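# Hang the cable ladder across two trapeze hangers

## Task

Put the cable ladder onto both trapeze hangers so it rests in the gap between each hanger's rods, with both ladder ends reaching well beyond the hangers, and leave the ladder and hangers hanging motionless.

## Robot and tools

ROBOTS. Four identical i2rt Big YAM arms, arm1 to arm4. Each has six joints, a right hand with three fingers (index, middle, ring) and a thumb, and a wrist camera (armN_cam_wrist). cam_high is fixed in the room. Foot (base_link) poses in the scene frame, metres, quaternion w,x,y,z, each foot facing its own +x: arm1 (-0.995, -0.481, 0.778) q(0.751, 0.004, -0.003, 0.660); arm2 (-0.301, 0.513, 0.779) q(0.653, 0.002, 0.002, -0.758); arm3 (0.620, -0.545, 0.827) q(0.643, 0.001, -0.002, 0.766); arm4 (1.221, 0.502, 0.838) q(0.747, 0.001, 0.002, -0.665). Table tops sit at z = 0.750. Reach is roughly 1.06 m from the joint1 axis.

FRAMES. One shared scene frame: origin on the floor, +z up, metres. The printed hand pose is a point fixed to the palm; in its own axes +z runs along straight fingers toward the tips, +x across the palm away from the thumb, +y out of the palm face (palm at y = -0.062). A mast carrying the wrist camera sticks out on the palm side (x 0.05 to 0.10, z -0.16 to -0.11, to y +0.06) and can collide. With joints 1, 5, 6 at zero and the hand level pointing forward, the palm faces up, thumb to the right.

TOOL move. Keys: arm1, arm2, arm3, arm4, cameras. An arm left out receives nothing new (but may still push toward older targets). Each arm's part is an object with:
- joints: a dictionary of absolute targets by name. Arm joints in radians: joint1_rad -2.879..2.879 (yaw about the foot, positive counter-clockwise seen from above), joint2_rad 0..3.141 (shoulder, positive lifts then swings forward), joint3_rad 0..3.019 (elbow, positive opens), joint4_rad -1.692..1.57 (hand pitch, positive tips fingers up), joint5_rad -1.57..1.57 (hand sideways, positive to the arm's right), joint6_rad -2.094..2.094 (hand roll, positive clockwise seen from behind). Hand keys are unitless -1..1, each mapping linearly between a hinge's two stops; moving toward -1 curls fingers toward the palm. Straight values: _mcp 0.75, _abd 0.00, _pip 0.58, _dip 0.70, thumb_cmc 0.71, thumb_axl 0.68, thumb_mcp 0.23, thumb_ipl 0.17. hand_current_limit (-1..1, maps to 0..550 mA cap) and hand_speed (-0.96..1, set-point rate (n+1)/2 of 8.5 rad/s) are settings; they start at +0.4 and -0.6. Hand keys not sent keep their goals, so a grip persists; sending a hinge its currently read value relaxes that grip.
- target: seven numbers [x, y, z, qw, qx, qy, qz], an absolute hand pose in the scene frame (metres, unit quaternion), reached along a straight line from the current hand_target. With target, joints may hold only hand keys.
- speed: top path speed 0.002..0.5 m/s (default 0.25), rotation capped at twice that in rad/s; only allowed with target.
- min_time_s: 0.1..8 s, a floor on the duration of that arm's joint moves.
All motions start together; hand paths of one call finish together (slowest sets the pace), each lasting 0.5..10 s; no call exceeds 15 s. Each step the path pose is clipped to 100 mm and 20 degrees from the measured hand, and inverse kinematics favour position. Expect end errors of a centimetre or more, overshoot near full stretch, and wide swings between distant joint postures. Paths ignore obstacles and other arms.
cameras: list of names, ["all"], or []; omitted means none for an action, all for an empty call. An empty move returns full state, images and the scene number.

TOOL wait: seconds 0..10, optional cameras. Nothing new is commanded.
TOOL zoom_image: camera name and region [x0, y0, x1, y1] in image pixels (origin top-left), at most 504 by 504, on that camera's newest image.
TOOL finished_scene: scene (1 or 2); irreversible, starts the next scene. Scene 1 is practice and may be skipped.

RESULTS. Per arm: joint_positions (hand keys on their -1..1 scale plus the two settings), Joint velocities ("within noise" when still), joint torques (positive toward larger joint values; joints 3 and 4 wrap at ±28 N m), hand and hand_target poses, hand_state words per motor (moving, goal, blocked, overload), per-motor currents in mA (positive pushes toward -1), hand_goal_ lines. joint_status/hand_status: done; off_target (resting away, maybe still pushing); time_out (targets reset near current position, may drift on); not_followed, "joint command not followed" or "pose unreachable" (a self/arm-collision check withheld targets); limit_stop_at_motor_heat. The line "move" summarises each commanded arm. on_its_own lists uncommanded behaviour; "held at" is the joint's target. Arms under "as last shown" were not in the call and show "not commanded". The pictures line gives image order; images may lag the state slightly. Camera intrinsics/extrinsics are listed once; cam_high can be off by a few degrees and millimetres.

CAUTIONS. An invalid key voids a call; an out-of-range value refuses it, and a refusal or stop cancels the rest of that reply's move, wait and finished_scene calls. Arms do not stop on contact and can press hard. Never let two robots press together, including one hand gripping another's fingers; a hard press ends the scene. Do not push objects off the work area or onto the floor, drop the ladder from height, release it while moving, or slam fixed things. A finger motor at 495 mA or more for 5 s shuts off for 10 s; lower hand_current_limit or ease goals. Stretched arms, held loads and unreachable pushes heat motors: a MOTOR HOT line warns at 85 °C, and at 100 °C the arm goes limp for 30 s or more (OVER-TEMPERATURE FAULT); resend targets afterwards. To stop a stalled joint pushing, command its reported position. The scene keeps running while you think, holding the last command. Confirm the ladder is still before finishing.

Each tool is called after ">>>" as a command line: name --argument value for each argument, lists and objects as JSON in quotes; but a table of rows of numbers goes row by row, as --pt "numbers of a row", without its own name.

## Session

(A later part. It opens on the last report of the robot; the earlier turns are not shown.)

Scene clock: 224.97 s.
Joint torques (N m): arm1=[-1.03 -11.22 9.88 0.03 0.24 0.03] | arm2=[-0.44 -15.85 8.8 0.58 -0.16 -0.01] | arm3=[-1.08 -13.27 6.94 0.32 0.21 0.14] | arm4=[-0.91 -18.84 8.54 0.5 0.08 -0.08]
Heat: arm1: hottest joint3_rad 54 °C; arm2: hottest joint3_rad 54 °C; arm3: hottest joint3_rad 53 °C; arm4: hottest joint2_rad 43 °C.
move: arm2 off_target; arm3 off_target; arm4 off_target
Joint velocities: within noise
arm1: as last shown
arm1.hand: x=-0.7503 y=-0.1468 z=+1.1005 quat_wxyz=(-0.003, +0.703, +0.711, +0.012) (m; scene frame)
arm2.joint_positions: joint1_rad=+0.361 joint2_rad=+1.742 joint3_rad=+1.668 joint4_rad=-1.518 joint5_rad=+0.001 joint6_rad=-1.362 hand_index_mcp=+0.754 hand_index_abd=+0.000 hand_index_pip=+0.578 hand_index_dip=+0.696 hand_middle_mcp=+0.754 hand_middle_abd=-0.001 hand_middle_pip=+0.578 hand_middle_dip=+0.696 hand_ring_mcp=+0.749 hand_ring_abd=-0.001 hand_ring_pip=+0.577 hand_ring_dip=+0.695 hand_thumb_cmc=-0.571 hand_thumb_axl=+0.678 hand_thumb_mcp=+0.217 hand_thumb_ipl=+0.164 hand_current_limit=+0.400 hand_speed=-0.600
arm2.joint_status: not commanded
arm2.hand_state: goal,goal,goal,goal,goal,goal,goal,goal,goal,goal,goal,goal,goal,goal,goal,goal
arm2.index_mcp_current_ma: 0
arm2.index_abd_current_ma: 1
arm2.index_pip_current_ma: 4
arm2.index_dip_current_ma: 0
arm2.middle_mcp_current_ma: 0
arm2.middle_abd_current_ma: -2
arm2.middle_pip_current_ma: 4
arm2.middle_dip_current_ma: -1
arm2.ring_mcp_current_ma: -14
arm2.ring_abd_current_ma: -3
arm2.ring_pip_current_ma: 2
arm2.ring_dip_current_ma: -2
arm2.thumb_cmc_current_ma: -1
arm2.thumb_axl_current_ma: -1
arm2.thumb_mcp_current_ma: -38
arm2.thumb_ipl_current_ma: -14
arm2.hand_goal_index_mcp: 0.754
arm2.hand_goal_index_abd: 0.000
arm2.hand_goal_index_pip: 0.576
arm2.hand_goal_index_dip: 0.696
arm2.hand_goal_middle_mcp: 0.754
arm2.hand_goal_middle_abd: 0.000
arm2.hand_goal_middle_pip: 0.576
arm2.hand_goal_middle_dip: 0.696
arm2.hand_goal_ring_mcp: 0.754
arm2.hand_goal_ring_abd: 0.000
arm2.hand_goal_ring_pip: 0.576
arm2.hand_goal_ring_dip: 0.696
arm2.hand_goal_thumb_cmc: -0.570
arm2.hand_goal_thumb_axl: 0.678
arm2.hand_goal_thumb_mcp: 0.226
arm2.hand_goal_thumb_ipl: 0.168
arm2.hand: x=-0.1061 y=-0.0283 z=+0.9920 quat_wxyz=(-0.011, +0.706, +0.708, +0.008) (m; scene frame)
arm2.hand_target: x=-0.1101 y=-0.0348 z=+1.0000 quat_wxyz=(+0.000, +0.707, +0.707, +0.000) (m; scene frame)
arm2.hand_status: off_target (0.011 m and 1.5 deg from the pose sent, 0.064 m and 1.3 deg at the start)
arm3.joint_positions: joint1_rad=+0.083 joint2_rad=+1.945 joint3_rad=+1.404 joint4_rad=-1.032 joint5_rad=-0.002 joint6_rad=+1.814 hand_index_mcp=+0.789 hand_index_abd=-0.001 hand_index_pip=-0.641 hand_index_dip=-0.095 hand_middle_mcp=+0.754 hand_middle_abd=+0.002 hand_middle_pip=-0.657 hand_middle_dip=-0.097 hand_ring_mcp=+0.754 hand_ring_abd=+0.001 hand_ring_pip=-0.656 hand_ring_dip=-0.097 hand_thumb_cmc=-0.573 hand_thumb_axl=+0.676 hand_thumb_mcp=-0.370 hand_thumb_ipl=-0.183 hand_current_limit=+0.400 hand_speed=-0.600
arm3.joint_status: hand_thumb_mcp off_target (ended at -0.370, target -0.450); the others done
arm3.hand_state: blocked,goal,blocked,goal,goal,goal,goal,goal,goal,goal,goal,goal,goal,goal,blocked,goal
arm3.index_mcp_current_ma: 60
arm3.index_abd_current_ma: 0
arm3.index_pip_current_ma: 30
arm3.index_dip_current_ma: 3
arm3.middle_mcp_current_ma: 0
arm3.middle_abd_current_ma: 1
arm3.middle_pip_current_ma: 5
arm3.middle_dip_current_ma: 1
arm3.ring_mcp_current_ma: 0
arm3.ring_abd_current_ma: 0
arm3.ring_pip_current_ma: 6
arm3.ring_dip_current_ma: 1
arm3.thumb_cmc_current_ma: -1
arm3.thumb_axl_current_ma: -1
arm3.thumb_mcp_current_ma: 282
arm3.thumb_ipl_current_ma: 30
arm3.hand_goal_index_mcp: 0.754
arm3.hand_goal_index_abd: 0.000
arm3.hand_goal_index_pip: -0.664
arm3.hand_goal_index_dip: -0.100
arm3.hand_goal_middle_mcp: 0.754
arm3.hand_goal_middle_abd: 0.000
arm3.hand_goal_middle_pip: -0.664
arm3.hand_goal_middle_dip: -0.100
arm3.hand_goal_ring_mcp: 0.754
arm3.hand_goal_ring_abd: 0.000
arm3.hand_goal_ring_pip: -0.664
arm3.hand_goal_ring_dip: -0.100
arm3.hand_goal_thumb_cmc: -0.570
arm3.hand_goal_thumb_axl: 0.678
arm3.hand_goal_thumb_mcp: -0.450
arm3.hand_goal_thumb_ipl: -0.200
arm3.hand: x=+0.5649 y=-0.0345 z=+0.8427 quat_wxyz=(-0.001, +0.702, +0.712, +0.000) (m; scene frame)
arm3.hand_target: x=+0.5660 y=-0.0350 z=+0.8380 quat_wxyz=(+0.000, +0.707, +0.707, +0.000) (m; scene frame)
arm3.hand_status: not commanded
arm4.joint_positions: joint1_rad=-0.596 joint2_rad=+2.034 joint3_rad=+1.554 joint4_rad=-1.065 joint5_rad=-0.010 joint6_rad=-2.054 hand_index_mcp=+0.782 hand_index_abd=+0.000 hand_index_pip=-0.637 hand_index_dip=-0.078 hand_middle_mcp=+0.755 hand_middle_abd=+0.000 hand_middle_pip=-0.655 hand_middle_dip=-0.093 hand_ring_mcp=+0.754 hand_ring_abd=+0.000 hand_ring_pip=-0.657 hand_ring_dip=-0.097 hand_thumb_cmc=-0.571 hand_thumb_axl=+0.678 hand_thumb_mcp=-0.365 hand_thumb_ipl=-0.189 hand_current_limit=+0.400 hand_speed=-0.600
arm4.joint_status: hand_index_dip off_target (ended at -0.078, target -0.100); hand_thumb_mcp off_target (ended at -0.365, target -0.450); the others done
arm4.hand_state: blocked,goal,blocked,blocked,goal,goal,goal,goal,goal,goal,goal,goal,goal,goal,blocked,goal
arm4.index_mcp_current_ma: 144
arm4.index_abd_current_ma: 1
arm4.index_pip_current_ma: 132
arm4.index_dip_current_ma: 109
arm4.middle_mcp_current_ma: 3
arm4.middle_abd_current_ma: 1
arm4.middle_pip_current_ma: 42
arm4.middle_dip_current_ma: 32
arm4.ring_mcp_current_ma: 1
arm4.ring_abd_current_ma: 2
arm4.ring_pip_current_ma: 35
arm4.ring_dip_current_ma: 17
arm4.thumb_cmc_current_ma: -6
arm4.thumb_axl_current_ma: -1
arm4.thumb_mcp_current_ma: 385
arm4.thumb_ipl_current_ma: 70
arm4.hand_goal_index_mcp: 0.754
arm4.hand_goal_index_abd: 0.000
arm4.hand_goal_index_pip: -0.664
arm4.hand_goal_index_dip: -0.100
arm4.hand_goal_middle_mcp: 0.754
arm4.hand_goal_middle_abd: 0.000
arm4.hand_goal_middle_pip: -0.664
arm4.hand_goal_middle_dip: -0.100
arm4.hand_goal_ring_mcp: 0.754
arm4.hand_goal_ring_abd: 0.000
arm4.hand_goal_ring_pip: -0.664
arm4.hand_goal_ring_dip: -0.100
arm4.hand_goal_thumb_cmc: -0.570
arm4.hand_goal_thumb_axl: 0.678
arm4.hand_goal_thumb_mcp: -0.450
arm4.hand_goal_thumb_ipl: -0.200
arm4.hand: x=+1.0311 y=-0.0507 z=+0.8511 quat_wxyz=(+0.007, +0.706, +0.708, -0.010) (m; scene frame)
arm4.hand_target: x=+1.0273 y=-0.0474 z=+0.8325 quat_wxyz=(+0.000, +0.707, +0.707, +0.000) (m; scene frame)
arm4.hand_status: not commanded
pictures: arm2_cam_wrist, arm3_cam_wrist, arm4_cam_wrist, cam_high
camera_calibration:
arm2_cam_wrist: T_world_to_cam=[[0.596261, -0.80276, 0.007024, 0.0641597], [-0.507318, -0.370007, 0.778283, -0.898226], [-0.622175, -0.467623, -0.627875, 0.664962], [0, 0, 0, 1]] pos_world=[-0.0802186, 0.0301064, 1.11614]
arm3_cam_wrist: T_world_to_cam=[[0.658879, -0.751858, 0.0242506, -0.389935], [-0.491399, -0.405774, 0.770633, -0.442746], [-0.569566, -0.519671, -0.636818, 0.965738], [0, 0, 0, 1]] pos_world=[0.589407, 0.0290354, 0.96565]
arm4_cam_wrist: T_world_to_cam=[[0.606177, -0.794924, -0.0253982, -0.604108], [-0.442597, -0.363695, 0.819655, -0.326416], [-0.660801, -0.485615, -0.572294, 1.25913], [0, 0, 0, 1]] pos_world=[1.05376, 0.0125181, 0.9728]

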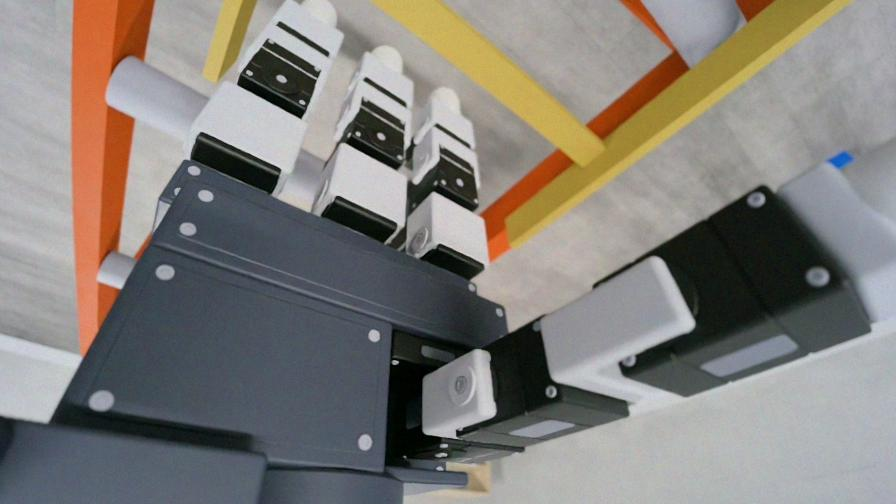

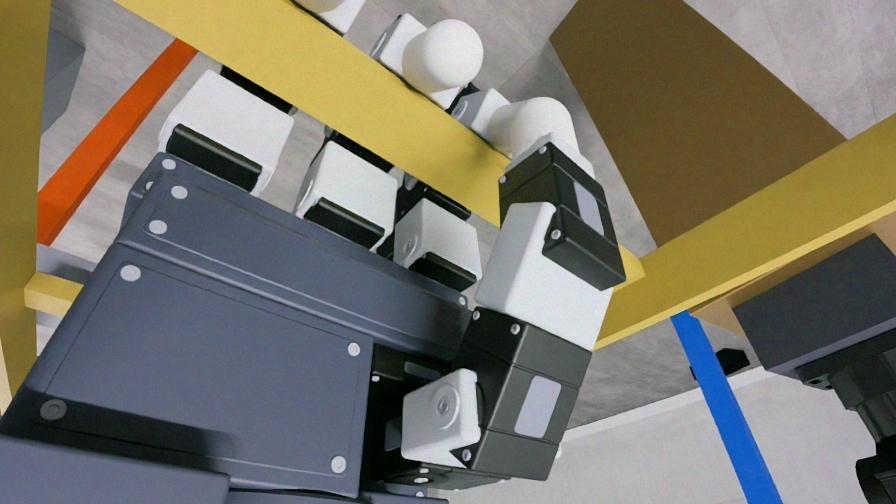

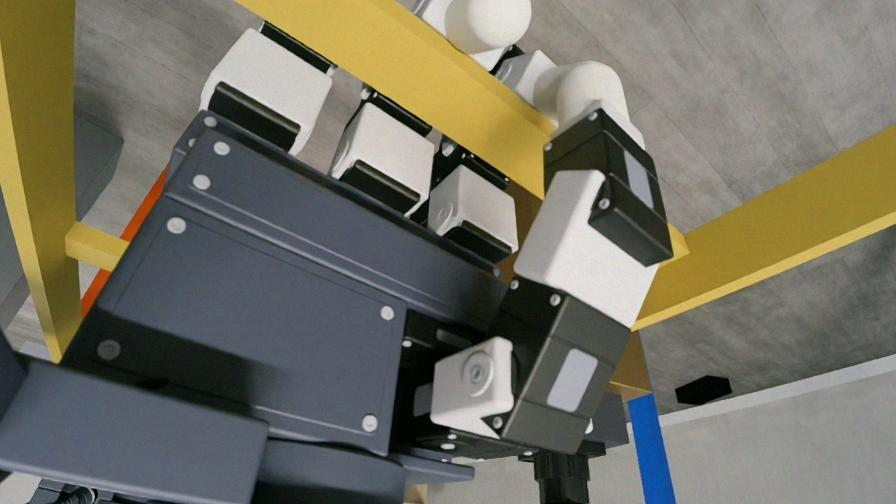

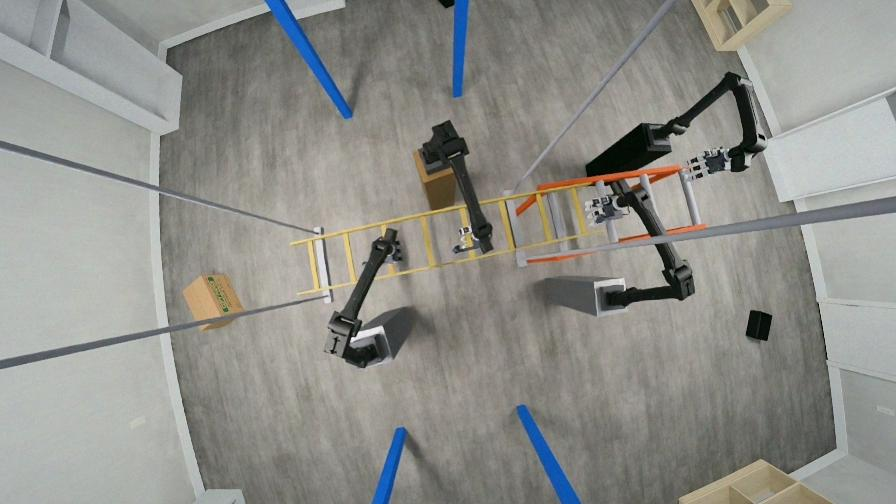

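>>> move --arm2 '{"target": [-0.115, -0.035, 0.845, 0, 0.7071, 0.7071, 0], "speed": 0.15}' --cameras '["arm2_cam_wrist"]'

>>> move --arm2 '{"target": [-0.02, -0.035, 0.855, 0, 0.7071, 0.7071, 0], "speed": 0.06}' --arm3 '{"target": [0.68, -0.035, 0.86, 0, 0.7071, 0.7071, 0], "speed": 0.06}' --arm4 '{"target": [1.14, -0.05, 0.885, 0, 0.7071, 0.7071, 0], "speed": 0.06}' --cameras '["cam_high"]'

Scene clock: 226.97 s.
Joint torques (N m): arm1=[-0.91 -11.52 9.89 -0.03 0.25 0.07] | arm2=[-0.56 -15.91 7.64 0.64 -0.16 -0.07] | arm3=[-1.14 -13.68 6.94 0.28 0.22 0.11] | arm4=[-1.03 -18.9 8.54 0.49 0.08 -0.08]
Heat: arm1: hottest joint3_rad 53 °C; arm2: hottest joint3_rad 54 °C; arm3: hottest joint3_rad 52 °C; arm4: hottest joint2_rad 42 °C.
move: arm2 done
Joint velocities: within noise
arm1, arm3, arm4: as last shown
arm2.joint_positions: joint1_rad=+0.351 joint2_rad=+1.836 joint3_rad=+1.392 joint4_rad=-1.137 joint5_rad=+0.001 joint6_rad=-1.367 hand_index_mcp=+0.754 hand_index_abd=+0.000 hand_index_pip=+0.578 hand_index_dip=+0.696 hand_middle_mcp=+0.754 hand_middle_abd=-0.001 hand_middle_pip=+0.578 hand_middle_dip=+0.696 hand_ring_mcp=+0.749 hand_ring_abd=-0.001 hand_ring_pip=+0.577 hand_ring_dip=+0.695 hand_thumb_cmc=-0.571 hand_thumb_axl=+0.678 hand_thumb_mcp=+0.217 hand_thumb_ipl=+0.164 hand_current_limit=+0.400 hand_speed=-0.600
arm2.joint_status: not commanded
arm2.hand_state: goal,goal,goal,goal,goal,goal,goal,goal,goal,goal,goal,goal,goal,goal,goal,goal
arm2.index_mcp_current_ma: 0
arm2.index_abd_current_ma: 1
arm2.index_pip_current_ma: 4
arm2.index_dip_current_ma: 0
arm2.middle_mcp_current_ma: 0
arm2.middle_abd_current_ma: -2
arm2.middle_pip_current_ma: 4
arm2.middle_dip_current_ma: -1
arm2.ring_mcp_current_ma: -14
arm2.ring_abd_current_ma: -3
arm2.ring_pip_current_ma: 2
arm2.ring_dip_current_ma: -2
arm2.thumb_cmc_current_ma: -1
arm2.thumb_axl_current_ma: -1
arm2.thumb_mcp_current_ma: -38
arm2.thumb_ipl_current_ma: -14
arm2.hand_goal_index_mcp: 0.754
arm2.hand_goal_index_abd: 0.000
arm2.hand_goal_index_pip: 0.576
arm2.hand_goal_index_dip: 0.696
arm2.hand_goal_middle_mcp: 0.754
arm2.hand_goal_middle_abd: 0.000
arm2.hand_goal_middle_pip: 0.576
arm2.hand_goal_middle_dip: 0.696
arm2.hand_goal_ring_mcp: 0.754
arm2.hand_goal_ring_abd: 0.000
arm2.hand_goal_ring_pip: 0.576
arm2.hand_goal_ring_dip: 0.696
arm2.hand_goal_thumb_cmc: -0.570
arm2.hand_goal_thumb_axl: 0.678
arm2.hand_goal_thumb_mcp: 0.226
arm2.hand_goal_thumb_ipl: 0.168
arm2.hand: x=-0.1110 y=-0.0289 z=+0.8424 quat_wxyz=(-0.006, +0.708, +0.707, +0.005) (m; scene frame)
arm2.hand_target: x=-0.1151 y=-0.0350 z=+0.8451 quat_wxyz=(+0.000, +0.707, +0.707, +0.000) (m; scene frame)
arm2.hand_status: done (0.008 m and 0.9 deg from the pose sent, 0.148 m and 1.5 deg at the start)
arm3.thumb_ipl_current_ma: 31
pictures: arm2_cam_wrist
camera_calibration:
arm2_cam_wrist: T_world_to_cam=[[0.592508, -0.805391, 0.0167323, 0.0589357], [-0.510761, -0.359531, 0.780935, -0.786805], [-0.622942, -0.471257, -0.624388, 0.56469], [0, 0, 0, 1]] pos_world=[-0.0850201, 0.030699, 0.966043]

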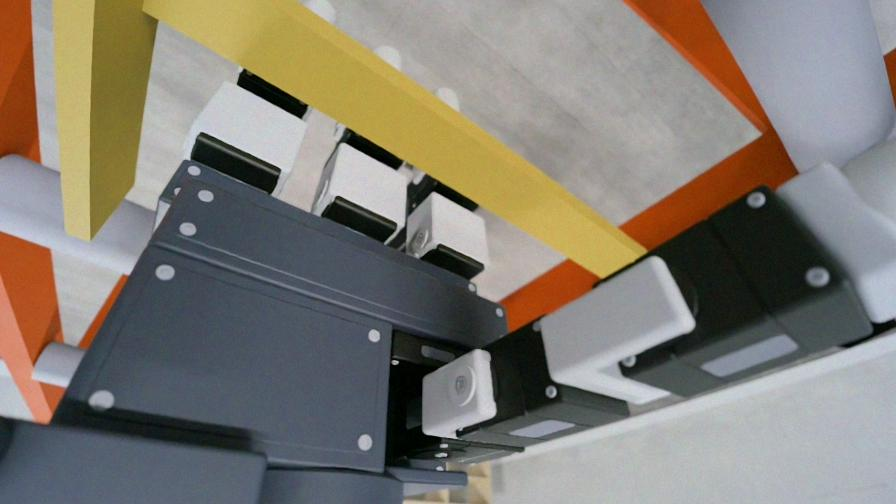

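Scene clock: 229.77 s.
Joint torques (N m): arm1=[-0.85 -11.52 9.81 -0.06 0.22 0.04] | arm2=[2.26 -15.62 10.82 0.05 -0.6 0.21] | arm3=[-6.36 -15.5 6.71 -0.69 1.56 -0.37] | arm4=[4.19 -24.82 7.98 -1.61 -1.69 0.33]
Heat: arm1: hottest joint3_rad 52 °C; arm2: hottest joint3_rad 53 °C; arm3: hottest joint3_rad 52 °C; arm4: hottest joint2_rad 42 °C.
move: arm2 off_target; arm3 off_target; arm4 off_target
Joint velocities: within noise
arm1: as last shown
arm2.joint_positions: joint1_rad=+0.488 joint2_rad=+1.874 joint3_rad=+1.448 joint4_rad=-1.177 joint5_rad=+0.013 joint6_rad=-1.228 hand_index_mcp=+0.754 hand_index_abd=+0.000 hand_index_pip=+0.577 hand_index_dip=+0.696 hand_middle_mcp=+0.759 hand_middle_abd=-0.001 hand_middle_pip=+0.577 hand_middle_dip=+0.696 hand_ring_mcp=+0.764 hand_ring_abd=-0.002 hand_ring_pip=+0.577 hand_ring_dip=+0.695 hand_thumb_cmc=-0.571 hand_thumb_axl=+0.678 hand_thumb_mcp=+0.217 hand_thumb_ipl=+0.164 hand_current_limit=+0.400 hand_speed=-0.600
arm2.joint_status: not commanded
arm2.hand_state: goal,goal,goal,goal,goal,goal,goal,goal,goal,goal,goal,goal,goal,goal,goal,goal
arm2.index_mcp_current_ma: 0
arm2.index_abd_current_ma: 1
arm2.index_pip_current_ma: 3
arm2.index_dip_current_ma: 0
arm2.middle_mcp_current_ma: 15
arm2.middle_abd_current_ma: -2
arm2.middle_pip_current_ma: 3
arm2.middle_dip_current_ma: -1
arm2.ring_mcp_current_ma: 33
arm2.ring_abd_current_ma: -3
arm2.ring_pip_current_ma: 2
arm2.ring_dip_current_ma: -2
arm2.thumb_cmc_current_ma: -1
arm2.thumb_axl_current_ma: -1
arm2.thumb_mcp_current_ma: -37
arm2.thumb_ipl_current_ma: -13
arm2.hand_goal_index_mcp: 0.754
arm2.hand_goal_index_abd: 0.000
arm2.hand_goal_index_pip: 0.576
arm2.hand_goal_index_dip: 0.696
arm2.hand_goal_middle_mcp: 0.754
arm2.hand_goal_middle_abd: 0.000
arm2.hand_goal_middle_pip: 0.576
arm2.hand_goal_middle_dip: 0.696
arm2.hand_goal_ring_mcp: 0.754
arm2.hand_goal_ring_abd: 0.000
arm2.hand_goal_ring_pip: 0.576
arm2.hand_goal_ring_dip: 0.696
arm2.hand_goal_thumb_cmc: -0.570
arm2.hand_goal_thumb_axl: 0.678
arm2.hand_goal_thumb_mcp: 0.226
arm2.hand_goal_thumb_ipl: 0.168
arm2.hand: x=-0.0396 y=-0.0203 z=+0.8404 quat_wxyz=(-0.019, +0.708, +0.706, +0.004) (m; scene frame)
arm2.hand_target: x=-0.0203 y=-0.0338 z=+0.8554 quat_wxyz=(+0.001, +0.707, +0.707, +0.000) (m; scene frame)
arm2.hand_status: off_target (0.029 m and 2.2 deg from the pose sent, 0.092 m and 0.9 deg at the start)
arm3.joint_positions: joint1_rad=-0.059 joint2_rad=+1.912 joint3_rad=+1.363 joint4_rad=-1.032 joint5_rad=-0.042 joint6_rad=+1.666 hand_index_mcp=+0.805 hand_index_abd=-0.001 hand_index_pip=-0.646 hand_index_dip=-0.104 hand_middle_mcp=+0.780 hand_middle_abd=+0.000 hand_middle_pip=-0.657 hand_middle_dip=-0.097 hand_ring_mcp=+0.756 hand_ring_abd=+0.001 hand_ring_pip=-0.656 hand_ring_dip=-0.097 hand_thumb_cmc=-0.573 hand_thumb_axl=+0.676 hand_thumb_mcp=-0.379 hand_thumb_ipl=-0.182 hand_current_limit=+0.400 hand_speed=-0.600
arm3.joint_status: not commanded
arm3.hand_state: blocked,goal,goal,goal,blocked,goal,goal,goal,goal,goal,goal,goal,goal,goal,blocked,goal
arm3.index_mcp_current_ma: 108
arm3.index_abd_current_ma: 0
arm3.index_pip_current_ma: 21
arm3.index_dip_current_ma: -2
arm3.middle_mcp_current_ma: 38
arm3.middle_abd_current_ma: 0
arm3.middle_pip_current_ma: 5
arm3.middle_dip_current_ma: 1
arm3.ring_mcp_current_ma: 1
arm3.ring_abd_current_ma: 0
arm3.ring_pip_current_ma: 6
arm3.ring_dip_current_ma: 1
arm3.thumb_cmc_current_ma: -1
arm3.thumb_axl_current_ma: -1
arm3.thumb_mcp_current_ma: 239
arm3.thumb_ipl_current_ma: 32
arm3.hand_goal_index_mcp: 0.754
arm3.hand_goal_index_abd: 0.000
arm3.hand_goal_index_pip: -0.664
arm3.hand_goal_index_dip: -0.100
arm3.hand_goal_middle_mcp: 0.754
arm3.hand_goal_middle_abd: 0.000
arm3.hand_goal_middle_pip: -0.664
arm3.hand_goal_middle_dip: -0.100
arm3.hand_goal_ring_mcp: 0.754
arm3.hand_goal_ring_abd: 0.000
arm3.hand_goal_ring_pip: -0.664
arm3.hand_goal_ring_dip: -0.100
arm3.hand_goal_thumb_cmc: -0.570
arm3.hand_goal_thumb_axl: 0.678
arm3.hand_goal_thumb_mcp: -0.450
arm3.hand_goal_thumb_ipl: -0.200
arm3.hand: x=+0.6368 y=-0.0348 z=+0.8436 quat_wxyz=(-0.010, +0.700, +0.714, -0.017) (m; scene frame)
arm3.hand_target: x=+0.6781 y=-0.0364 z=+0.8594 quat_wxyz=(+0.001, +0.707, +0.707, +0.000) (m; scene frame)
arm3.hand_status: off_target (0.046 m and 2.6 deg from the pose sent, 0.116 m and 0.8 deg at the start)
arm4.joint_positions: joint1_rad=-0.476 joint2_rad=+1.959 joint3_rad=+1.449 joint4_rad=-1.067 joint5_rad=+0.035 joint6_rad=-1.919 hand_index_mcp=+0.789 hand_index_abd=+0.000 hand_index_pip=-0.637 hand_index_dip=-0.088 hand_middle_mcp=+0.774 hand_middle_abd=+0.001 hand_middle_pip=-0.654 hand_middle_dip=-0.097 hand_ring_mcp=+0.795 hand_ring_abd=+0.004 hand_ring_pip=-0.645 hand_ring_dip=-0.096 hand_thumb_cmc=-0.571 hand_thumb_axl=+0.678 hand_thumb_mcp=-0.370 hand_thumb_ipl=-0.189 hand_current_limit=+0.400 hand_speed=-0.600
arm4.joint_status: not commanded
arm4.hand_state: blocked,goal,blocked,goal,blocked,goal,goal,goal,blocked,goal,goal,goal,goal,goal,blocked,goal
arm4.index_mcp_current_ma: 183
arm4.index_abd_current_ma: 1
arm4.index_pip_current_ma: 132
arm4.index_dip_current_ma: 57
arm4.middle_mcp_current_ma: 104
arm4.middle_abd_current_ma: 5
arm4.middle_pip_current_ma: 47
arm4.middle_dip_current_ma: 14
arm4.ring_mcp_current_ma: 215
arm4.ring_abd_current_ma: 15
arm4.ring_pip_current_ma: 95
arm4.ring_dip_current_ma: 17
arm4.thumb_cmc_current_ma: -6
arm4.thumb_axl_current_ma: -1
arm4.thumb_mcp_current_ma: 385
arm4.thumb_ipl_current_ma: 70
arm4.hand_goal_index_mcp: 0.754
arm4.hand_goal_index_abd: 0.000
arm4.hand_goal_index_pip: -0.664
arm4.hand_goal_index_dip: -0.100
arm4.hand_goal_middle_mcp: 0.754
arm4.hand_goal_middle_abd: 0.000
arm4.hand_goal_middle_pip: -0.664
arm4.hand_goal_middle_dip: -0.100
arm4.hand_goal_ring_mcp: 0.754
arm4.hand_goal_ring_abd: 0.000
arm4.hand_goal_ring_pip: -0.664
arm4.hand_goal_ring_dip: -0.100
arm4.hand_goal_thumb_cmc: -0.570
arm4.hand_goal_thumb_axl: 0.678
arm4.hand_goal_thumb_mcp: -0.450
arm4.hand_goal_thumb_ipl: -0.200
arm4.hand: x=+1.1024 y=-0.0439 z=+0.8542 quat_wxyz=(-0.019, +0.711, +0.703, -0.004) (m; scene frame)
arm4.hand_target: x=+1.1387 y=-0.0489 z=+0.8834 quat_wxyz=(+0.000, +0.707, +0.708, +0.001) (m; scene frame)
arm4.hand_status: off_target (0.049 m and 2.3 deg from the pose sent, 0.114 m and 1.4 deg at the start)
pictures: cam_high

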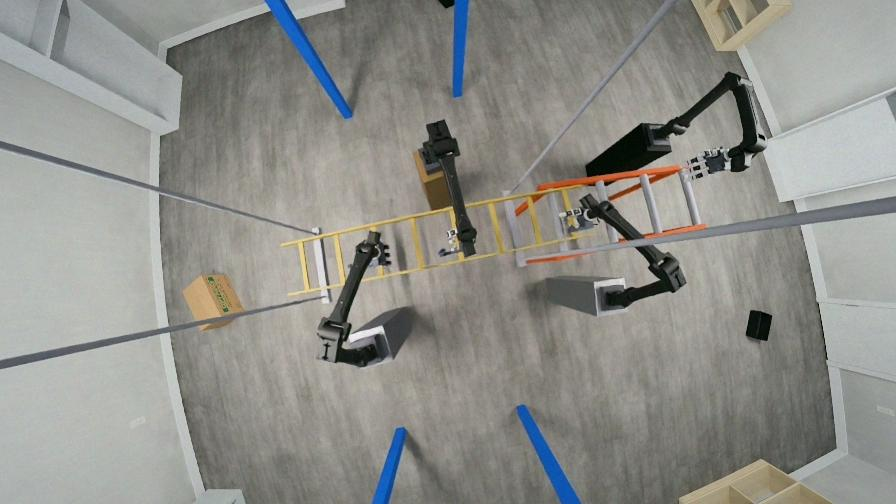

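>>> move --arm2 '{"target": [0.015, -0.04, 0.855, 0, 0.7071, 0.7071, 0], "speed": 0.06}' --arm3 '{"target": [0.74, -0.04, 0.86, 0, 0.7071, 0.7071, 0], "speed": 0.06}' --arm4 '{"target": [1.20, -0.05, 0.885, 0, 0.7071, 0.7071, 0], "speed": 0.06}'

>>> move --arm3 '{"target": [0.80, -0.04, 0.86, 0, 0.7071, 0.7071, 0], "speed": 0.06}' --arm4 '{"target": [1.26, -0.05, 0.885, 0, 0.7071, 0.7071, 0], "speed": 0.06}' --cameras '["cam_high"]'

Scene clock: 231.73 s.
Joint torques (N m): arm1=[-1.03 -10.93 9.88 -0.02 0.27 0.01] | arm2=[1.32 -16.09 10.59 -0.1 -0.27 0.16] | arm3=[-6.77 -15.21 6.61 -0.43 1.84 -0.45] | arm4=[5.42 -24.12 7.88 -1.21 -2.05 0.41]
Heat: arm1: hottest joint3_rad 51 °C; arm2: hottest joint3_rad 53 °C; arm3: hottest joint3_rad 51 °C; arm4: hottest joint2_rad 43 °C.
move: arm2 off_target; arm3 off_target; arm4 off_target
Joint velocities: within noise
arm1: as last shown
arm2.joint_positions: joint1_rad=+0.555 joint2_rad=+1.917 joint3_rad=+1.522 joint4_rad=-1.196 joint5_rad=+0.005 joint6_rad=-1.168 hand_index_mcp=+0.754 hand_index_abd=+0.000 hand_index_pip=+0.577 hand_index_dip=+0.696 hand_middle_mcp=+0.755 hand_middle_abd=-0.001 hand_middle_pip=+0.577 hand_middle_dip=+0.696 hand_ring_mcp=+0.755 hand_ring_abd=-0.001 hand_ring_pip=+0.577 hand_ring_dip=+0.695 hand_thumb_cmc=-0.571 hand_thumb_axl=+0.678 hand_thumb_mcp=+0.217 hand_thumb_ipl=+0.164 hand_current_limit=+0.400 hand_speed=-0.600
arm2.joint_status: not commanded
arm2.hand_state: goal,goal,goal,goal,goal,goal,goal,goal,goal,goal,goal,goal,goal,goal,goal,goal
arm2.index_mcp_current_ma: 0
arm2.index_abd_current_ma: 1
arm2.index_pip_current_ma: 3
arm2.index_dip_current_ma: 0
arm2.middle_mcp_current_ma: 2
arm2.middle_abd_current_ma: -2
arm2.middle_pip_current_ma: 3
arm2.middle_dip_current_ma: -1
arm2.ring_mcp_current_ma: 3
arm2.ring_abd_current_ma: -3
arm2.ring_pip_current_ma: 2
arm2.ring_dip_current_ma: -2
arm2.thumb_cmc_current_ma: -1
arm2.thumb_axl_current_ma: -1
arm2.thumb_mcp_current_ma: -37
arm2.thumb_ipl_current_ma: -13
arm2.hand_goal_index_mcp: 0.754
arm2.hand_goal_index_abd: 0.000
arm2.hand_goal_index_pip: 0.576
arm2.hand_goal_index_dip: 0.696
arm2.hand_goal_middle_mcp: 0.754
arm2.hand_goal_middle_abd: 0.000
arm2.hand_goal_middle_pip: 0.576
arm2.hand_goal_middle_dip: 0.696
arm2.hand_goal_ring_mcp: 0.754
arm2.hand_goal_ring_abd: 0.000
arm2.hand_goal_ring_pip: 0.576
arm2.hand_goal_ring_dip: 0.696
arm2.hand_goal_thumb_cmc: -0.570
arm2.hand_goal_thumb_axl: 0.678
arm2.hand_goal_thumb_mcp: 0.226
arm2.hand_goal_thumb_ipl: 0.168
arm2.hand: x=+0.0043 y=-0.0267 z=+0.8445 quat_wxyz=(-0.012, +0.706, +0.708, +0.004) (m; scene frame)
arm2.hand_target: x=+0.0147 y=-0.0393 z=+0.8551 quat_wxyz=(+0.000, +0.707, +0.707, +0.000) (m; scene frame)
arm2.hand_status: off_target (0.020 m and 1.4 deg from the pose sent, 0.060 m and 2.2 deg at the start)
arm3.joint_positions: joint1_rad=-0.163 joint2_rad=+1.896 joint3_rad=+1.350 joint4_rad=-1.033 joint5_rad=-0.049 joint6_rad=+1.558 hand_index_mcp=+0.808 hand_index_abd=-0.001 hand_index_pip=-0.646 hand_index_dip=-0.104 hand_middle_mcp=+0.782 hand_middle_abd=+0.000 hand_middle_pip=-0.657 hand_middle_dip=-0.097 hand_ring_mcp=+0.756 hand_ring_abd=+0.001 hand_ring_pip=-0.656 hand_ring_dip=-0.097 hand_thumb_cmc=-0.573 hand_thumb_axl=+0.676 hand_thumb_mcp=-0.382 hand_thumb_ipl=-0.182 hand_current_limit=+0.400 hand_speed=-0.600
arm3.joint_status: not commanded
arm3.hand_state: blocked,goal,goal,goal,blocked,goal,goal,goal,goal,goal,goal,goal,goal,goal,blocked,goal
arm3.index_mcp_current_ma: 118
arm3.index_abd_current_ma: 0
arm3.index_pip_current_ma: 20
arm3.index_dip_current_ma: -2
arm3.middle_mcp_current_ma: 44
arm3.middle_abd_current_ma: 0
arm3.middle_pip_current_ma: 5
arm3.middle_dip_current_ma: 1
arm3.ring_mcp_current_ma: 1
arm3.ring_abd_current_ma: 0
arm3.ring_pip_current_ma: 6
arm3.ring_dip_current_ma: 1
arm3.thumb_cmc_current_ma: -2
arm3.thumb_axl_current_ma: -1
arm3.thumb_mcp_current_ma: 221
arm3.thumb_ipl_current_ma: 32
arm3.hand_goal_index_mcp: 0.754
arm3.hand_goal_index_abd: 0.000
arm3.hand_goal_index_pip: -0.664
arm3.hand_goal_index_dip: -0.100
arm3.hand_goal_middle_mcp: 0.754
arm3.hand_goal_middle_abd: 0.000
arm3.hand_goal_middle_pip: -0.664
arm3.hand_goal_middle_dip: -0.100
arm3.hand_goal_ring_mcp: 0.754
arm3.hand_goal_ring_abd: 0.000
arm3.hand_goal_ring_pip: -0.664
arm3.hand_goal_ring_dip: -0.100
arm3.hand_goal_thumb_cmc: -0.570
arm3.hand_goal_thumb_axl: 0.678
arm3.hand_goal_thumb_mcp: -0.450
arm3.hand_goal_thumb_ipl: -0.200
arm3.hand: x=+0.6911 y=-0.0348 z=+0.8466 quat_wxyz=(-0.015, +0.698, +0.715, -0.018) (m; scene frame)
arm3.hand_target: x=+0.7374 y=-0.0417 z=+0.8595 quat_wxyz=(+0.001, +0.708, +0.707, -0.001) (m; scene frame)
arm3.hand_status: off_target (0.051 m and 3.1 deg from the pose sent, 0.105 m and 2.6 deg at the start)
arm4.joint_positions: joint1_rad=-0.381 joint2_rad=+1.926 joint3_rad=+1.394 joint4_rad=-1.058 joint5_rad=+0.043 joint6_rad=-1.821 hand_index_mcp=+0.789 hand_index_abd=+0.000 hand_index_pip=-0.637 hand_index_dip=-0.088 hand_middle_mcp=+0.775 hand_middle_abd=+0.001 hand_middle_pip=-0.654 hand_middle_dip=-0.097 hand_ring_mcp=+0.800 hand_ring_abd=+0.016 hand_ring_pip=-0.641 hand_ring_dip=-0.095 hand_thumb_cmc=-0.571 hand_thumb_axl=+0.678 hand_thumb_mcp=-0.370 hand_thumb_ipl=-0.189 hand_current_limit=+0.400 hand_speed=-0.600
arm4.joint_status: not commanded
arm4.hand_state: blocked,goal,blocked,goal,blocked,goal,goal,goal,blocked,goal,blocked,goal,goal,goal,blocked,goal
arm4.index_mcp_current_ma: 183
arm4.index_abd_current_ma: 1
arm4.index_pip_current_ma: 132
arm4.index_dip_current_ma: 57
arm4.middle_mcp_current_ma: 110
arm4.middle_abd_current_ma: 3
arm4.middle_pip_current_ma: 50
arm4.middle_dip_current_ma: 14
arm4.ring_mcp_current_ma: 239
arm4.ring_abd_current_ma: 69
arm4.ring_pip_current_ma: 111
arm4.ring_dip_current_ma: 23
arm4.thumb_cmc_current_ma: -6
arm4.thumb_axl_current_ma: -1
arm4.thumb_mcp_current_ma: 385
arm4.thumb_ipl_current_ma: 70
arm4.hand_goal_index_mcp: 0.754
arm4.hand_goal_index_abd: 0.000
arm4.hand_goal_index_pip: -0.664
arm4.hand_goal_index_dip: -0.100
arm4.hand_goal_middle_mcp: 0.754
arm4.hand_goal_middle_abd: 0.000
arm4.hand_goal_middle_pip: -0.664
arm4.hand_goal_middle_dip: -0.100
arm4.hand_goal_ring_mcp: 0.754
arm4.hand_goal_ring_abd: 0.000
arm4.hand_goal_ring_pip: -0.664
arm4.hand_goal_ring_dip: -0.100
arm4.hand_goal_thumb_cmc: -0.570
arm4.hand_goal_thumb_axl: 0.678
arm4.hand_goal_thumb_mcp: -0.450
arm4.hand_goal_thumb_ipl: -0.200
arm4.hand: x=+1.1559 y=-0.0431 z=+0.8527 quat_wxyz=(-0.025, +0.712, +0.702, -0.002) (m; scene frame)
arm4.hand_target: x=+1.1983 y=-0.0483 z=+0.8834 quat_wxyz=(+0.000, +0.706, +0.708, +0.001) (m; scene frame)
arm4.hand_status: off_target (0.055 m and 3.0 deg from the pose sent, 0.103 m and 2.3 deg at the start)
pictures: none

Scene clock: 233.33 s.
Joint torques (N m): arm1=[-0.67 -11.34 9.99 -0.02 0.23 0.05] | arm2=[1.44 -16.15 10.51 -0.13 -0.26 0.15] | arm3=[-7.53 -14.1 8.4 -0.65 1.84 -0.42] | arm4=[5.54 -23.71 8.05 -1.13 -2.15 0.39]
Heat: arm1: hottest joint3_rad 51 °C; arm2: hottest joint3_rad 52 °C; arm3: hottest joint3_rad 51 °C; arm4: hottest joint2_rad 43 °C.
move: arm3 off_target; arm4 off_target
Joint velocities: within noise
arm1, arm2: as last shown
arm3.joint_positions: joint1_rad=-0.273 joint2_rad=+1.896 joint3_rad=+1.350 joint4_rad=-1.035 joint5_rad=-0.049 joint6_rad=+1.444 hand_index_mcp=+0.812 hand_index_abd=-0.001 hand_index_pip=-0.649 hand_index_dip=-0.104 hand_middle_mcp=+0.784 hand_middle_abd=+0.000 hand_middle_pip=-0.657 hand_middle_dip=-0.097 hand_ring_mcp=+0.756 hand_ring_abd=+0.001 hand_ring_pip=-0.656 hand_ring_dip=-0.097 hand_thumb_cmc=-0.573 hand_thumb_axl=+0.676 hand_thumb_mcp=-0.384 hand_thumb_ipl=-0.182 hand_current_limit=+0.400 hand_speed=-0.600
arm3.joint_status: not commanded
arm3.hand_state: blocked,goal,goal,goal,blocked,goal,goal,goal,goal,goal,goal,goal,goal,goal,blocked,goal
arm3.index_mcp_current_ma: 131
arm3.index_abd_current_ma: 0
arm3.index_pip_current_ma: 15
arm3.index_dip_current_ma: -2
arm3.middle_mcp_current_ma: 47
arm3.middle_abd_current_ma: 0
arm3.middle_pip_current_ma: 5
arm3.middle_dip_current_ma: 1
arm3.ring_mcp_current_ma: 1
arm3.ring_abd_current_ma: 0
arm3.ring_pip_current_ma: 6
arm3.ring_dip_current_ma: 1
arm3.thumb_cmc_current_ma: -2
arm3.thumb_axl_current_ma: -1
arm3.thumb_mcp_current_ma: 213
arm3.thumb_ipl_current_ma: 32
arm3.hand_goal_index_mcp: 0.754
arm3.hand_goal_index_abd: 0.000
arm3.hand_goal_index_pip: -0.664
arm3.hand_goal_index_dip: -0.100
arm3.hand_goal_middle_mcp: 0.754
arm3.hand_goal_middle_abd: 0.000
arm3.hand_goal_middle_pip: -0.664
arm3.hand_goal_middle_dip: -0.100
arm3.hand_goal_ring_mcp: 0.754
arm3.hand_goal_ring_abd: 0.000
arm3.hand_goal_ring_pip: -0.664
arm3.hand_goal_ring_dip: -0.100
arm3.hand_goal_thumb_cmc: -0.570
arm3.hand_goal_thumb_axl: 0.678
arm3.hand_goal_thumb_mcp: -0.450
arm3.hand_goal_thumb_ipl: -0.200
arm3.hand: x=+0.7498 y=-0.0369 z=+0.8465 quat_wxyz=(-0.017, +0.697, +0.716, -0.018) (m; scene frame)
arm3.hand_target: x=+0.7975 y=-0.0422 z=+0.8599 quat_wxyz=(+0.001, +0.707, +0.707, -0.001) (m; scene frame)
arm3.hand_status: off_target (0.052 m and 3.2 deg from the pose sent, 0.110 m and 3.1 deg at the start)
arm4.joint_positions: joint1_rad=-0.273 joint2_rad=+1.906 joint3_rad=+1.361 joint4_rad=-1.049 joint5_rad=+0.046 joint6_rad=-1.709 hand_index_mcp=+0.789 hand_index_abd=+0.000 hand_index_pip=-0.637 hand_index_dip=-0.088 hand_middle_mcp=+0.777 hand_middle_abd=+0.000 hand_middle_pip=-0.655 hand_middle_dip=-0.097 hand_ring_mcp=+0.803 hand_ring_abd=+0.018 hand_ring_pip=-0.641 hand_ring_dip=-0.095 hand_thumb_cmc=-0.571 hand_thumb_axl=+0.678 hand_thumb_mcp=-0.370 hand_thumb_ipl=-0.189 hand_current_limit=+0.400 hand_speed=-0.600
arm4.joint_status: not commanded
arm4.hand_state: blocked,goal,blocked,goal,blocked,goal,goal,goal,blocked,goal,blocked,goal,goal,goal,blocked,goal
arm4.index_mcp_current_ma: 183
arm4.index_abd_current_ma: 1
arm4.index_pip_current_ma: 132
arm4.index_dip_current_ma: 57
arm4.middle_mcp_current_ma: 119
arm4.middle_abd_current_ma: -1
arm4.middle_pip_current_ma: 44
arm4.middle_dip_current_ma: 14
arm4.ring_mcp_current_ma: 259
arm4.ring_abd_current_ma: 79
arm4.ring_pip_current_ma: 111
arm4.ring_dip_current_ma: 23
arm4.thumb_cmc_current_ma: -6
arm4.thumb_axl_current_ma: -1
arm4.thumb_mcp_current_ma: 385
arm4.thumb_ipl_current_ma: 70
arm4.hand_goal_index_mcp: 0.754
arm4.hand_goal_index_abd: 0.000
arm4.hand_goal_index_pip: -0.664
arm4.hand_goal_index_dip: -0.100
arm4.hand_goal_middle_mcp: 0.754
arm4.hand_goal_middle_abd: 0.000
arm4.hand_goal_middle_pip: -0.664
arm4.hand_goal_middle_dip: -0.100
arm4.hand_goal_ring_mcp: 0.754
arm4.hand_goal_ring_abd: 0.000
arm4.hand_goal_ring_pip: -0.664
arm4.hand_goal_ring_dip: -0.100
arm4.hand_goal_thumb_cmc: -0.570
arm4.hand_goal_thumb_axl: 0.678
arm4.hand_goal_thumb_mcp: -0.450
arm4.hand_goal_thumb_ipl: -0.200
arm4.hand: x=+1.2137 y=-0.0463 z=+0.8520 quat_wxyz=(-0.027, +0.714, +0.700, -0.003) (m; scene frame)
arm4.hand_target: x=+1.2580 y=-0.0483 z=+0.8833 quat_wxyz=(+0.000, +0.706, +0.708, +0.001) (m; scene frame)
arm4.hand_status: off_target (0.057 m and 3.3 deg from the pose sent, 0.109 m and 3.0 deg at the start)
pictures: cam_high

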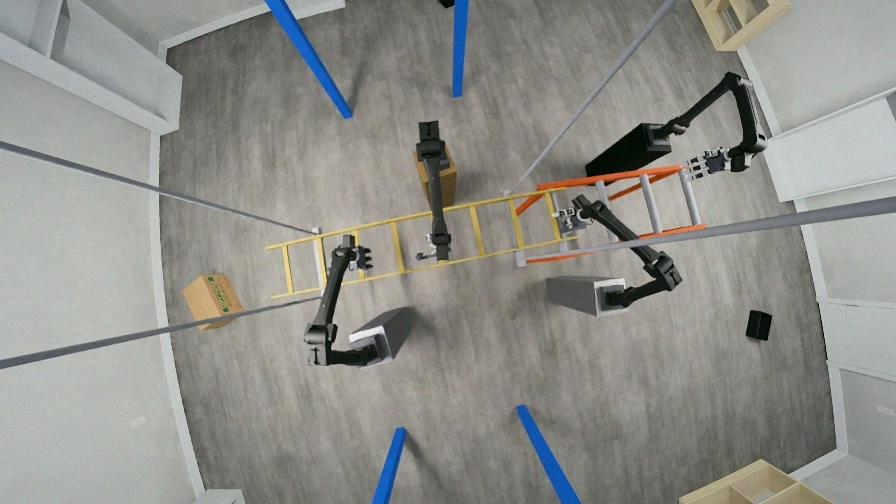

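>>> move --arm3 '{"target": [0.86, -0.04, 0.86, 0, 0.7071, 0.7071, 0], "speed": 0.06}' --arm4 '{"target": [1.32, -0.05, 0.885, 0, 0.7071, 0.7071, 0], "speed": 0.06}'

>>> move --arm3 '{"target": [0.90, -0.04, 0.86, 0, 0.7071, 0.7071, 0], "speed": 0.06}' --arm4 '{"target": [1.36, -0.05, 0.885, 0, 0.7071, 0.7071, 0], "speed": 0.06}' --cameras '["cam_high", "arm4_cam_wrist"]'

>>> zoom_image --camera "cam_high" --region '[230, 180, 400, 330]'

>>> zoom_image --camera "cam_high" --region '[470, 150, 640, 300]'

Scene clock: 235.40 s.
Joint torques (N m): arm1=[-1.73 -10.87 9.85 -0.08 0.24 0.04] | arm2=[1.14 -15.91 10.59 -0.14 -0.26 0.15] | arm3=[-7.18 -12.98 10.25 -0.83 1.92 -0.42] | arm4=[5.54 -23.47 8.31 -1.18 -2.38 0.4]
Heat: arm1: hottest joint3_rad 50 °C; arm2: hottest joint3_rad 52 °C; arm3: hottest joint3_rad 51 °C; arm4: hottest joint2_rad 43 °C.
move: arm3 off_target; arm4 off_target
Joint velocities: within noise
arm1, arm2: as last shown
arm3.joint_positions: joint1_rad=-0.384 joint2_rad=+1.906 joint3_rad=+1.368 joint4_rad=-1.047 joint5_rad=-0.051 joint6_rad=+1.335 hand_index_mcp=+0.816 hand_index_abd=-0.005 hand_index_pip=-0.649 hand_index_dip=-0.104 hand_middle_mcp=+0.784 hand_middle_abd=+0.000 hand_middle_pip=-0.657 hand_middle_dip=-0.097 hand_ring_mcp=+0.756 hand_ring_abd=+0.001 hand_ring_pip=-0.656 hand_ring_dip=-0.097 hand_thumb_cmc=-0.573 hand_thumb_axl=+0.675 hand_thumb_mcp=-0.389 hand_thumb_ipl=-0.182 hand_current_limit=+0.400 hand_speed=-0.600
arm3.joint_status: not commanded
arm3.hand_state: blocked,goal,goal,goal,blocked,goal,goal,goal,goal,goal,goal,goal,goal,goal,blocked,goal
arm3.index_mcp_current_ma: 143
arm3.index_abd_current_ma: -2
arm3.index_pip_current_ma: 15
arm3.index_dip_current_ma: -2
arm3.middle_mcp_current_ma: 49
arm3.middle_abd_current_ma: 0
arm3.middle_pip_current_ma: 5
arm3.middle_dip_current_ma: 1
arm3.ring_mcp_current_ma: 1
arm3.ring_abd_current_ma: 0
arm3.ring_pip_current_ma: 6
arm3.ring_dip_current_ma: 1
arm3.thumb_cmc_current_ma: -2
arm3.thumb_axl_current_ma: -2
arm3.thumb_mcp_current_ma: 188
arm3.thumb_ipl_current_ma: 32
arm3.hand_goal_index_mcp: 0.754
arm3.hand_goal_index_abd: 0.000
arm3.hand_goal_index_pip: -0.664
arm3.hand_goal_index_dip: -0.100
arm3.hand_goal_middle_mcp: 0.754
arm3.hand_goal_middle_abd: 0.000
arm3.hand_goal_middle_pip: -0.664
arm3.hand_goal_middle_dip: -0.100
arm3.hand_goal_ring_mcp: 0.754
arm3.hand_goal_ring_abd: 0.000
arm3.hand_goal_ring_pip: -0.664
arm3.hand_goal_ring_dip: -0.100
arm3.hand_goal_thumb_cmc: -0.570
arm3.hand_goal_thumb_axl: 0.678
arm3.hand_goal_thumb_mcp: -0.450
arm3.hand_goal_thumb_ipl: -0.200
arm3.hand: x=+0.8084 y=-0.0410 z=+0.8471 quat_wxyz=(-0.019, +0.698, +0.716, -0.018) (m; scene frame)
arm3.hand_target: x=+0.8578 y=-0.0430 z=+0.8605 quat_wxyz=(+0.000, +0.707, +0.707, +0.000) (m; scene frame)
arm3.hand_status: off_target (0.053 m and 3.3 deg from the pose sent, 0.111 m and 3.2 deg at the start)
arm4.joint_positions: joint1_rad=-0.162 joint2_rad=+1.899 joint3_rad=+1.352 joint4_rad=-1.047 joint5_rad=+0.052 joint6_rad=-1.595 hand_index_mcp=+0.789 hand_index_abd=+0.000 hand_index_pip=-0.637 hand_index_dip=-0.088 hand_middle_mcp=+0.780 hand_middle_abd=+0.000 hand_middle_pip=-0.656 hand_middle_dip=-0.097 hand_ring_mcp=+0.806 hand_ring_abd=+0.018 hand_ring_pip=-0.641 hand_ring_dip=-0.096 hand_thumb_cmc=-0.571 hand_thumb_axl=+0.678 hand_thumb_mcp=-0.370 hand_thumb_ipl=-0.189 hand_current_limit=+0.400 hand_speed=-0.600
arm4.joint_status: not commanded
arm4.hand_state: blocked,goal,blocked,goal,blocked,goal,goal,goal,blocked,goal,blocked,goal,goal,goal,blocked,goal
arm4.index_mcp_current_ma: 183
arm4.index_abd_current_ma: 1
arm4.index_pip_current_ma: 132
arm4.index_dip_current_ma: 57
arm4.middle_mcp_current_ma: 134
arm4.middle_abd_current_ma: -1
arm4.middle_pip_current_ma: 40
arm4.middle_dip_current_ma: 14
arm4.ring_mcp_current_ma: 274
arm4.ring_abd_current_ma: 79
arm4.ring_pip_current_ma: 111
arm4.ring_dip_current_ma: 17
arm4.thumb_cmc_current_ma: -6
arm4.thumb_axl_current_ma: -1
arm4.thumb_mcp_current_ma: 385
arm4.thumb_ipl_current_ma: 70
arm4.hand_goal_index_mcp: 0.754
arm4.hand_goal_index_abd: 0.000
arm4.hand_goal_index_pip: -0.664
arm4.hand_goal_index_dip: -0.100
arm4.hand_goal_middle_mcp: 0.754
arm4.hand_goal_middle_abd: 0.000
arm4.hand_goal_middle_pip: -0.664
arm4.hand_goal_middle_dip: -0.100
arm4.hand_goal_ring_mcp: 0.754
arm4.hand_goal_ring_abd: 0.000
arm4.hand_goal_ring_pip: -0.664
arm4.hand_goal_ring_dip: -0.100
arm4.hand_goal_thumb_cmc: -0.570
arm4.hand_goal_thumb_axl: 0.678
arm4.hand_goal_thumb_mcp: -0.450
arm4.hand_goal_thumb_ipl: -0.200
arm4.hand: x=+1.2716 y=-0.0505 z=+0.8518 quat_wxyz=(-0.029, +0.714, +0.699, -0.008) (m; scene frame)
arm4.hand_target: x=+1.3178 y=-0.0484 z=+0.8835 quat_wxyz=(+0.000, +0.706, +0.708, +0.001) (m; scene frame)
arm4.hand_status: off_target (0.059 m and 3.6 deg from the pose sent, 0.111 m and 3.3 deg at the start)
pictures: none

Scene clock: 236.87 s.
Joint torques (N m): arm1=[-1.14 -11.11 9.96 -0.01 0.26 0.05] | arm2=[1.08 -15.97 10.55 -0.18 -0.26 0.16] | arm3=[-6.59 -13.16 10.66 -0.46 1.88 -0.37] | arm4=[5.19 -22.95 9.11 -1.28 -2.5 0.36]
Heat: arm1: hottest joint3_rad 50 °C; arm2: hottest joint3_rad 52 °C; arm3: hottest joint3_rad 51 °C; arm4: hottest joint2_rad 43 °C.
move: arm3 off_target; arm4 off_target
Joint velocities: within noise
arm1, arm2: as last shown
arm3.joint_positions: joint1_rad=-0.457 joint2_rad=+1.932 joint3_rad=+1.408 joint4_rad=-1.072 joint5_rad=-0.050 joint6_rad=+1.259 hand_index_mcp=+0.820 hand_index_abd=-0.009 hand_index_pip=-0.648 hand_index_dip=-0.104 hand_middle_mcp=+0.784 hand_middle_abd=+0.002 hand_middle_pip=-0.657 hand_middle_dip=-0.097 hand_ring_mcp=+0.756 hand_ring_abd=+0.001 hand_ring_pip=-0.656 hand_ring_dip=-0.097 hand_thumb_cmc=-0.574 hand_thumb_axl=+0.675 hand_thumb_mcp=-0.395 hand_thumb_ipl=-0.182 hand_current_limit=+0.400 hand_speed=-0.600
arm3.joint_status: not commanded
arm3.hand_state: blocked,goal,goal,goal,blocked,goal,goal,goal,goal,goal,goal,goal,goal,goal,blocked,goal
arm3.index_mcp_current_ma: 158
arm3.index_abd_current_ma: -6
arm3.index_pip_current_ma: 16
arm3.index_dip_current_ma: -2
arm3.middle_mcp_current_ma: 49
arm3.middle_abd_current_ma: 0
arm3.middle_pip_current_ma: 5
arm3.middle_dip_current_ma: 1
arm3.ring_mcp_current_ma: 1
arm3.ring_abd_current_ma: 0
arm3.ring_pip_current_ma: 6
arm3.ring_dip_current_ma: 1
arm3.thumb_cmc_current_ma: -2
arm3.thumb_axl_current_ma: -2
arm3.thumb_mcp_current_ma: 163
arm3.thumb_ipl_current_ma: 32
arm3.hand_goal_index_mcp: 0.754
arm3.hand_goal_index_abd: 0.000
arm3.hand_goal_index_pip: -0.664
arm3.hand_goal_index_dip: -0.100
arm3.hand_goal_middle_mcp: 0.754
arm3.hand_goal_middle_abd: 0.000
arm3.hand_goal_middle_pip: -0.664
arm3.hand_goal_middle_dip: -0.100
arm3.hand_goal_ring_mcp: 0.754
arm3.hand_goal_ring_abd: 0.000
arm3.hand_goal_ring_pip: -0.664
arm3.hand_goal_ring_dip: -0.100
arm3.hand_goal_thumb_cmc: -0.570
arm3.hand_goal_thumb_axl: 0.678
arm3.hand_goal_thumb_mcp: -0.450
arm3.hand_goal_thumb_ipl: -0.200
arm3.hand: x=+0.8494 y=-0.0413 z=+0.8471 quat_wxyz=(-0.018, +0.697, +0.717, -0.021) (m; scene frame)
arm3.hand_target: x=+0.8979 y=-0.0429 z=+0.8606 quat_wxyz=(+0.000, +0.707, +0.707, +0.000) (m; scene frame)
arm3.hand_status: off_target (0.052 m and 3.5 deg from the pose sent, 0.093 m and 3.3 deg at the start)
arm4.joint_positions: joint1_rad=-0.083 joint2_rad=+1.898 joint3_rad=+1.351 joint4_rad=-1.047 joint5_rad=+0.056 joint6_rad=-1.517 hand_index_mcp=+0.789 hand_index_abd=+0.000 hand_index_pip=-0.637 hand_index_dip=-0.088 hand_middle_mcp=+0.781 hand_middle_abd=+0.000 hand_middle_pip=-0.656 hand_middle_dip=-0.097 hand_ring_mcp=+0.807 hand_ring_abd=+0.018 hand_ring_pip=-0.641 hand_ring_dip=-0.096 hand_thumb_cmc=-0.571 hand_thumb_axl=+0.678 hand_thumb_mcp=-0.370 hand_thumb_ipl=-0.189 hand_current_limit=+0.400 hand_speed=-0.600
arm4.joint_status: not commanded
arm4.hand_state: blocked,goal,blocked,goal,blocked,goal,goal,goal,blocked,goal,blocked,goal,goal,goal,blocked,goal
arm4.index_mcp_current_ma: 183
arm4.index_abd_current_ma: 1
arm4.index_pip_current_ma: 132
arm4.index_dip_current_ma: 57
arm4.middle_mcp_current_ma: 141
arm4.middle_abd_current_ma: -1
arm4.middle_pip_current_ma: 40
arm4.middle_dip_current_ma: 14
arm4.ring_mcp_current_ma: 281
arm4.ring_abd_current_ma: 79
arm4.ring_pip_current_ma: 111
arm4.ring_dip_current_ma: 17
arm4.thumb_cmc_current_ma: -6
arm4.thumb_axl_current_ma: -1
arm4.thumb_mcp_current_ma: 385
arm4.thumb_ipl_current_ma: 70
arm4.hand_goal_index_mcp: 0.754
arm4.hand_goal_index_abd: 0.000
arm4.hand_goal_index_pip: -0.664
arm4.hand_goal_index_dip: -0.100
arm4.hand_goal_middle_mcp: 0.754
arm4.hand_goal_middle_abd: 0.000
arm4.hand_goal_middle_pip: -0.664
arm4.hand_goal_middle_dip: -0.100
arm4.hand_goal_ring_mcp: 0.754
arm4.hand_goal_ring_abd: 0.000
arm4.hand_goal_ring_pip: -0.664
arm4.hand_goal_ring_dip: -0.100
arm4.hand_goal_thumb_cmc: -0.570
arm4.hand_goal_thumb_axl: 0.678
arm4.hand_goal_thumb_mcp: -0.450
arm4.hand_goal_thumb_ipl: -0.200
arm4.hand: x=+1.3122 y=-0.0511 z=+0.8514 quat_wxyz=(-0.029, +0.714, +0.699, -0.012) (m; scene frame)
arm4.hand_target: x=+1.3578 y=-0.0482 z=+0.8837 quat_wxyz=(-0.001, +0.706, +0.708, +0.001) (m; scene frame)
arm4.hand_status: off_target (0.058 m and 3.8 deg from the pose sent, 0.094 m and 3.6 deg at the start)
pictures: arm4_cam_wrist, cam_high
camera_calibration:
arm4_cam_wrist: T_world_to_cam=[[0.583511, -0.806419, -0.0959303, -0.685673], [-0.407701, -0.39305, 0.824192, -0.253559], [-0.702349, -0.441814, -0.558127, 1.48949], [0, 0, 0, 1]] pos_world=[1.34286, 0.00547507, 0.974527]

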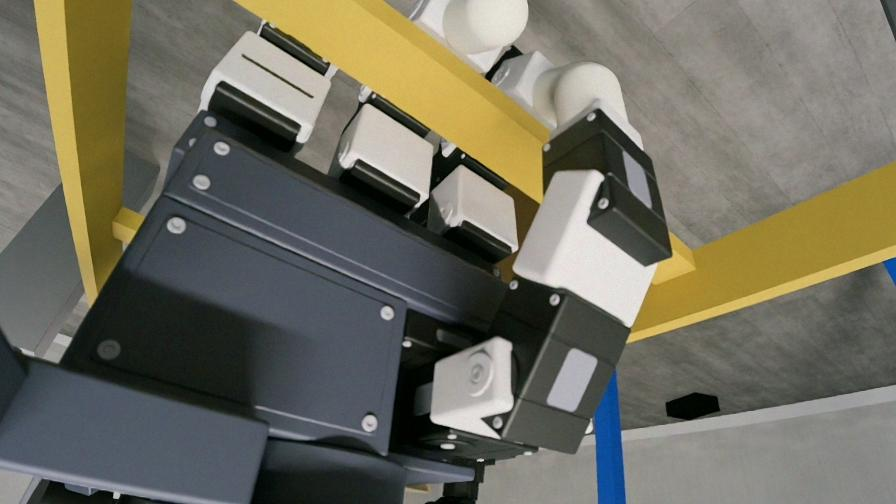

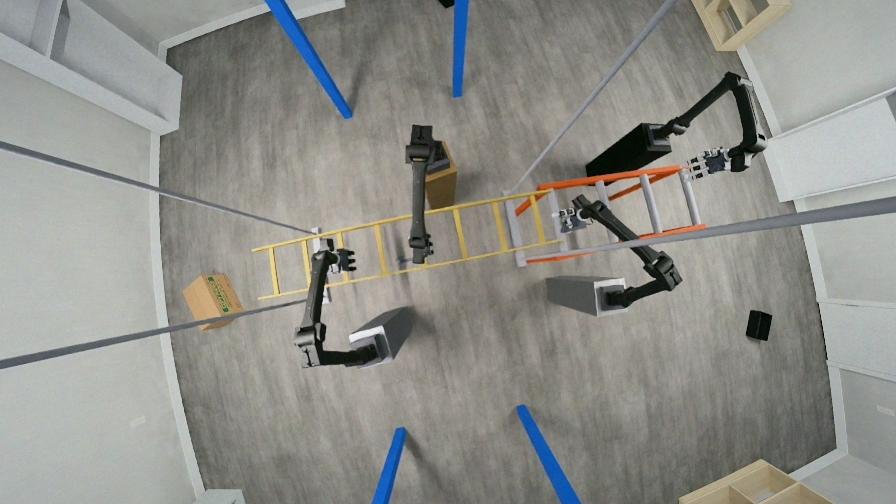

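Scaled by 2.965 from the camera's 896x504 image, which has a finer 1280x720 frame.

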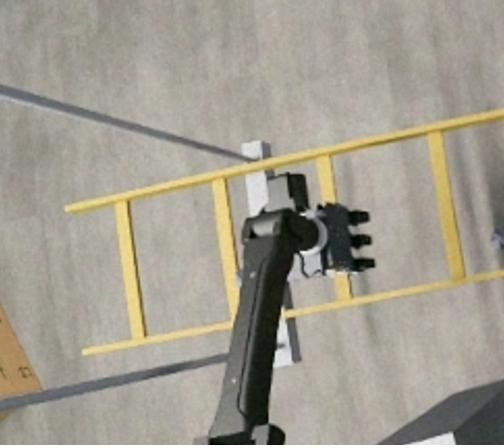

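Scaled by 2.965 from the camera's 896x504 image, which has a finer 1280x720 frame.

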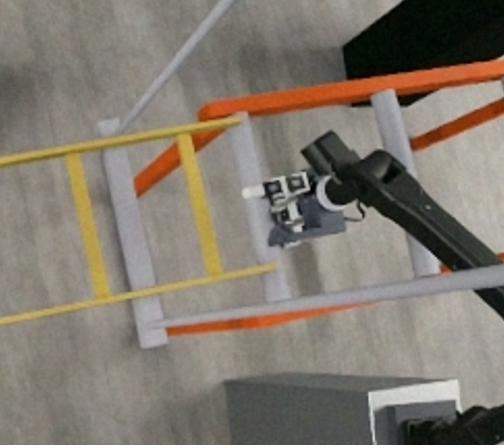

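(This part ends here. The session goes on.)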